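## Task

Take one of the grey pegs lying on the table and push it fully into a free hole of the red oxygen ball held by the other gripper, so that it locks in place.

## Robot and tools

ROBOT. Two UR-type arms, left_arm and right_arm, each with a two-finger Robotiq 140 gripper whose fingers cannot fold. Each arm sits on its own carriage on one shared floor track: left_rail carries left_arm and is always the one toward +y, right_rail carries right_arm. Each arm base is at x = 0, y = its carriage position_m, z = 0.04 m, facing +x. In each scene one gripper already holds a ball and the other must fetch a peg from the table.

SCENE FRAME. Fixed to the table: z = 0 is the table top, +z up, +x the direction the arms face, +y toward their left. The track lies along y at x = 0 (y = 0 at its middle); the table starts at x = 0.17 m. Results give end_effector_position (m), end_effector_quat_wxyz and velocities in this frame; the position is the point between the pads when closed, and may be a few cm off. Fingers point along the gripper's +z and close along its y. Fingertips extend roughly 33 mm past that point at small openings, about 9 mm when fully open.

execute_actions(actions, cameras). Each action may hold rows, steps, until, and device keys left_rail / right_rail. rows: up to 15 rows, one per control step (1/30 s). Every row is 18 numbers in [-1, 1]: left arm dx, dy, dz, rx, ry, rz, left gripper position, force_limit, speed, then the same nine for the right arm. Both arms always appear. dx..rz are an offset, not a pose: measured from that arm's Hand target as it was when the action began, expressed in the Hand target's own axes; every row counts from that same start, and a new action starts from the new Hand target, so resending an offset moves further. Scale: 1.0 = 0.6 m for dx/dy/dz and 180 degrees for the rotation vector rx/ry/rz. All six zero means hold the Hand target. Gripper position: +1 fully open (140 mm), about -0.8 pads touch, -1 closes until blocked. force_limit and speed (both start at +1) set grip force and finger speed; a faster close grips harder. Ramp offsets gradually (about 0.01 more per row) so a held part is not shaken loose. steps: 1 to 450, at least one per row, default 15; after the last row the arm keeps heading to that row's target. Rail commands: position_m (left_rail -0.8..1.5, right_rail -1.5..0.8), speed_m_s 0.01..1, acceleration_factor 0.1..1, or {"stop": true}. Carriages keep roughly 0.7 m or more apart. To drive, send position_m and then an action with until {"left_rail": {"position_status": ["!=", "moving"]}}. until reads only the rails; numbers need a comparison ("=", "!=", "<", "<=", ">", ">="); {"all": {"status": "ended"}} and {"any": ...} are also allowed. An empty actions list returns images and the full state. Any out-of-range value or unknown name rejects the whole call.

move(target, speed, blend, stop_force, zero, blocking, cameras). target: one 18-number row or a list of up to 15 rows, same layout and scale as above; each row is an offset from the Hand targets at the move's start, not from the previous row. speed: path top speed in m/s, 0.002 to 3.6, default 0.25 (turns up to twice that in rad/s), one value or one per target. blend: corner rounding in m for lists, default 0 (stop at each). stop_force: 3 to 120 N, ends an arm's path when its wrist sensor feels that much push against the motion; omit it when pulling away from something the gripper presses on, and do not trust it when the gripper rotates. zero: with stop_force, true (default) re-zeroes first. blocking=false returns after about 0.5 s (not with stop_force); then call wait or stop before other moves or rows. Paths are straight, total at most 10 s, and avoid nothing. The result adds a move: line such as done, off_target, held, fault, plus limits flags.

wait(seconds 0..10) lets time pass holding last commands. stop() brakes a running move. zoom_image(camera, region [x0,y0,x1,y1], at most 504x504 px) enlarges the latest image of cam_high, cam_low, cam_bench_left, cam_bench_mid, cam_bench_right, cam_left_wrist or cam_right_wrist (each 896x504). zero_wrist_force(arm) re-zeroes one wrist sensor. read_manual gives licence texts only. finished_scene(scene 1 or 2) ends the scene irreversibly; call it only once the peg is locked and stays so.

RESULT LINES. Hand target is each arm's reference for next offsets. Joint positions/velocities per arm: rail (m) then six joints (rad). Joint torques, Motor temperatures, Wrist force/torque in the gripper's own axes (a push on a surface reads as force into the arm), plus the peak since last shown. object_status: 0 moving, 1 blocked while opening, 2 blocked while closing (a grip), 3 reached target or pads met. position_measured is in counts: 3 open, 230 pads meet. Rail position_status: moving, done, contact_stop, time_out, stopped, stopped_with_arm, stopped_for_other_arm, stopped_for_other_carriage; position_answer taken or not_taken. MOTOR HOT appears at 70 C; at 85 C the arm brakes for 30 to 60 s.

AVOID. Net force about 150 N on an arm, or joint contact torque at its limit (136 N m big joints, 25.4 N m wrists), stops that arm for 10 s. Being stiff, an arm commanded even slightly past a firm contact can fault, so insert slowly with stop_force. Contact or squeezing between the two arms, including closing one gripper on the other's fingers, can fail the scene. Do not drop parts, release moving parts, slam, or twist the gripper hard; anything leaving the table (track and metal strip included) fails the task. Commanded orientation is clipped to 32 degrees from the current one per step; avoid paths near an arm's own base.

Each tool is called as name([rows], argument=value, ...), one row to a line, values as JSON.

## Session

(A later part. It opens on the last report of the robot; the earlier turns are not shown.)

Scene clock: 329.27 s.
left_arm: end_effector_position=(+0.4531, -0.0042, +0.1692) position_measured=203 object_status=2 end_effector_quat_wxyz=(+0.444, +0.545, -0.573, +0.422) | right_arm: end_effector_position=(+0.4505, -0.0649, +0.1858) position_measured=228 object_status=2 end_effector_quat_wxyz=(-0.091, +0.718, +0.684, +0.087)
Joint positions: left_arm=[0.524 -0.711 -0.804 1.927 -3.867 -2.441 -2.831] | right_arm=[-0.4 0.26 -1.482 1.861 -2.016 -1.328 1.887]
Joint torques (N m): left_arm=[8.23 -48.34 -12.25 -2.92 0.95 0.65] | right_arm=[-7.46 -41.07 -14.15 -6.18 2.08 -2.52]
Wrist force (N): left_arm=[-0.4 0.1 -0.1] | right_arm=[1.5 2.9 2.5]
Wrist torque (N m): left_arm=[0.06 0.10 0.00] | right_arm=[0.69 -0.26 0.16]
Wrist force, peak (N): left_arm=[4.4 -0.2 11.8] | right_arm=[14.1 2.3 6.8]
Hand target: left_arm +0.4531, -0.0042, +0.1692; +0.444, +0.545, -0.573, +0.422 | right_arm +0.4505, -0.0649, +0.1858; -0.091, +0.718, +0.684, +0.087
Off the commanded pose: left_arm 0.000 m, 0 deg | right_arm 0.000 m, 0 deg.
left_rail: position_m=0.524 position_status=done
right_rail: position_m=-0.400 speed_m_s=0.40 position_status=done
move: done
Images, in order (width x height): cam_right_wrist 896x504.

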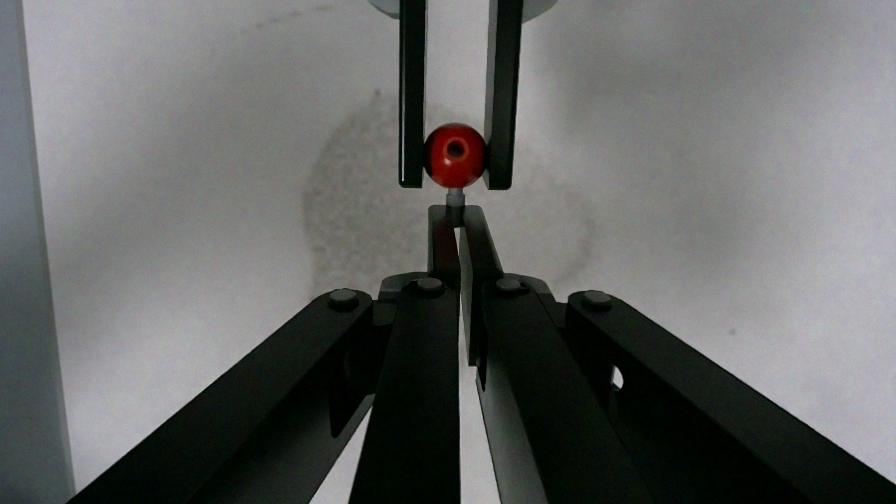

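move(target=[0,0,0,0,0,0,-1,1,0.7,0.0125,0,0,0,0,0,-1,1,-1], speed=0.006, stop_force=32)

move(target=[0,0,0,0,0,0,-1,1,0.7,-0.0023,0,0,0,0,0,-1,1,-1], speed=0.006, cameras=["cam_right_wrist"])

zoom_image(camera="cam_right_wrist", region=[395, 90, 535, 230])

Scene clock: 334.63 s.
left_arm: end_effector_position=(+0.4531, -0.0042, +0.1692) position_measured=203 object_status=2 end_effector_quat_wxyz=(+0.444, +0.545, -0.573, +0.422) | right_arm: end_effector_position=(+0.4507, -0.0610, +0.1868) position_measured=228 object_status=2 end_effector_quat_wxyz=(-0.091, +0.718, +0.684, +0.086)
Joint positions: left_arm=[0.524 -0.711 -0.804 1.927 -3.867 -2.441 -2.831] | right_arm=[-0.4 0.267 -1.477 1.854 -2.015 -1.329 1.895]
Joint torques (N m): left_arm=[-22.4 -45.18 -23.72 -0.03 -0.77 0.66] | right_arm=[6.73 -45.08 -20.56 -8.71 10.6 -2.51]
Wrist force (N): left_arm=[-2.4 2.6 -31.3] | right_arm=[-31.1 5.0 0.6]
Wrist torque (N m): left_arm=[-0.06 0.09 0.01] | right_arm=[0.55 -1.10 0.05]
Wrist force, peak (N): left_arm=[-2.5 2.6 -34.2] | right_arm=[-33.7 5.3 0.7]
Hand target: left_arm +0.4531, -0.0042, +0.1692; +0.444, +0.545, -0.573, +0.422 | right_arm +0.4508, -0.0610, +0.1868; -0.091, +0.718, +0.684, +0.086 (not the last commanded pose)
Off the commanded pose: left_arm 0.000 m, 0 deg | right_arm 0.003 m, 0 deg.
left_rail: position_m=0.524 position_status=done
right_rail: position_m=-0.400 speed_m_s=0.40 position_status=done
move: contact (right_arm)

Scene clock: 335.33 s.
left_arm: end_effector_position=(+0.4531, -0.0042, +0.1692) position_measured=203 object_status=2 end_effector_quat_wxyz=(+0.444, +0.545, -0.573, +0.422) | right_arm: end_effector_position=(+0.4507, -0.0621, +0.1865) position_measured=228 object_status=2 end_effector_quat_wxyz=(-0.091, +0.718, +0.684, +0.087)
Joint positions: left_arm=[0.524 -0.711 -0.804 1.927 -3.867 -2.441 -2.831] | right_arm=[-0.4 0.265 -1.479 1.856 -2.016 -1.328 1.893]
Joint torques (N m): left_arm=[-10.24 -45.3 -24.57 -0.48 -1.59 0.77] | right_arm=[-4.92 -43.14 -14.34 -6.77 3.68 -2.76]
Wrist force (N): left_arm=[1.0 0.8 -6.8] | right_arm=[-5.2 3.4 3.9]
Wrist torque (N m): left_arm=[0.01 0.19 0.00] | right_arm=[0.63 -0.48 0.14]
Wrist force, peak (N): left_arm=[-2.4 2.8 -31.5] | right_arm=[-31.4 5.3 0.2]
Hand target: left_arm +0.4531, -0.0042, +0.1692; +0.444, +0.545, -0.573, +0.422 | right_arm +0.4507, -0.0623, +0.1865; -0.091, +0.718, +0.684, +0.086
Off the commanded pose: left_arm 0.000 m, 0 deg | right_arm 0.000 m, 0 deg.
left_rail: position_m=0.524 position_status=done
right_rail: position_m=-0.400 speed_m_s=0.40 position_status=done
move: done
Images, in order (width x height): cam_right_wrist 896x504.

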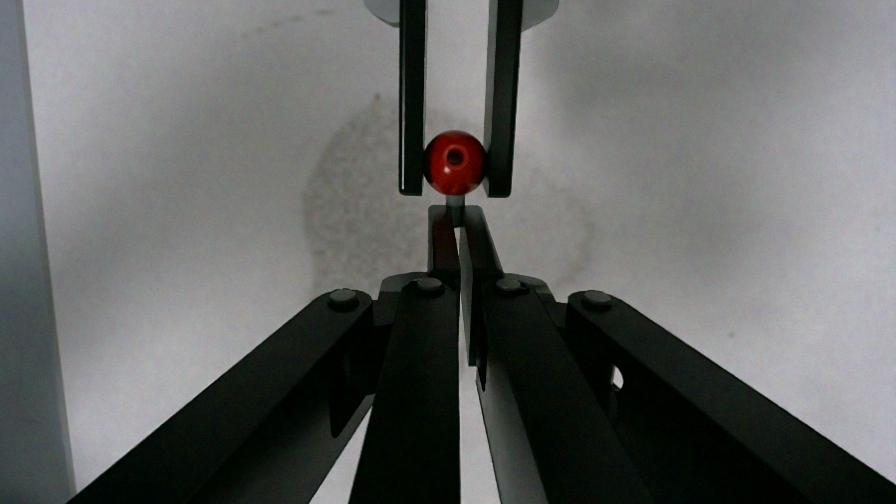

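Scaled by 3.600 from the camera's 896x504 image, which has a finer 1280x720 frame.

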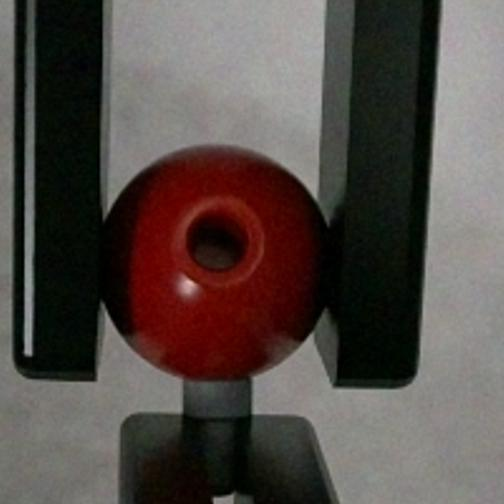

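finished_scene(scene=1)

The scene is finished: the task was done.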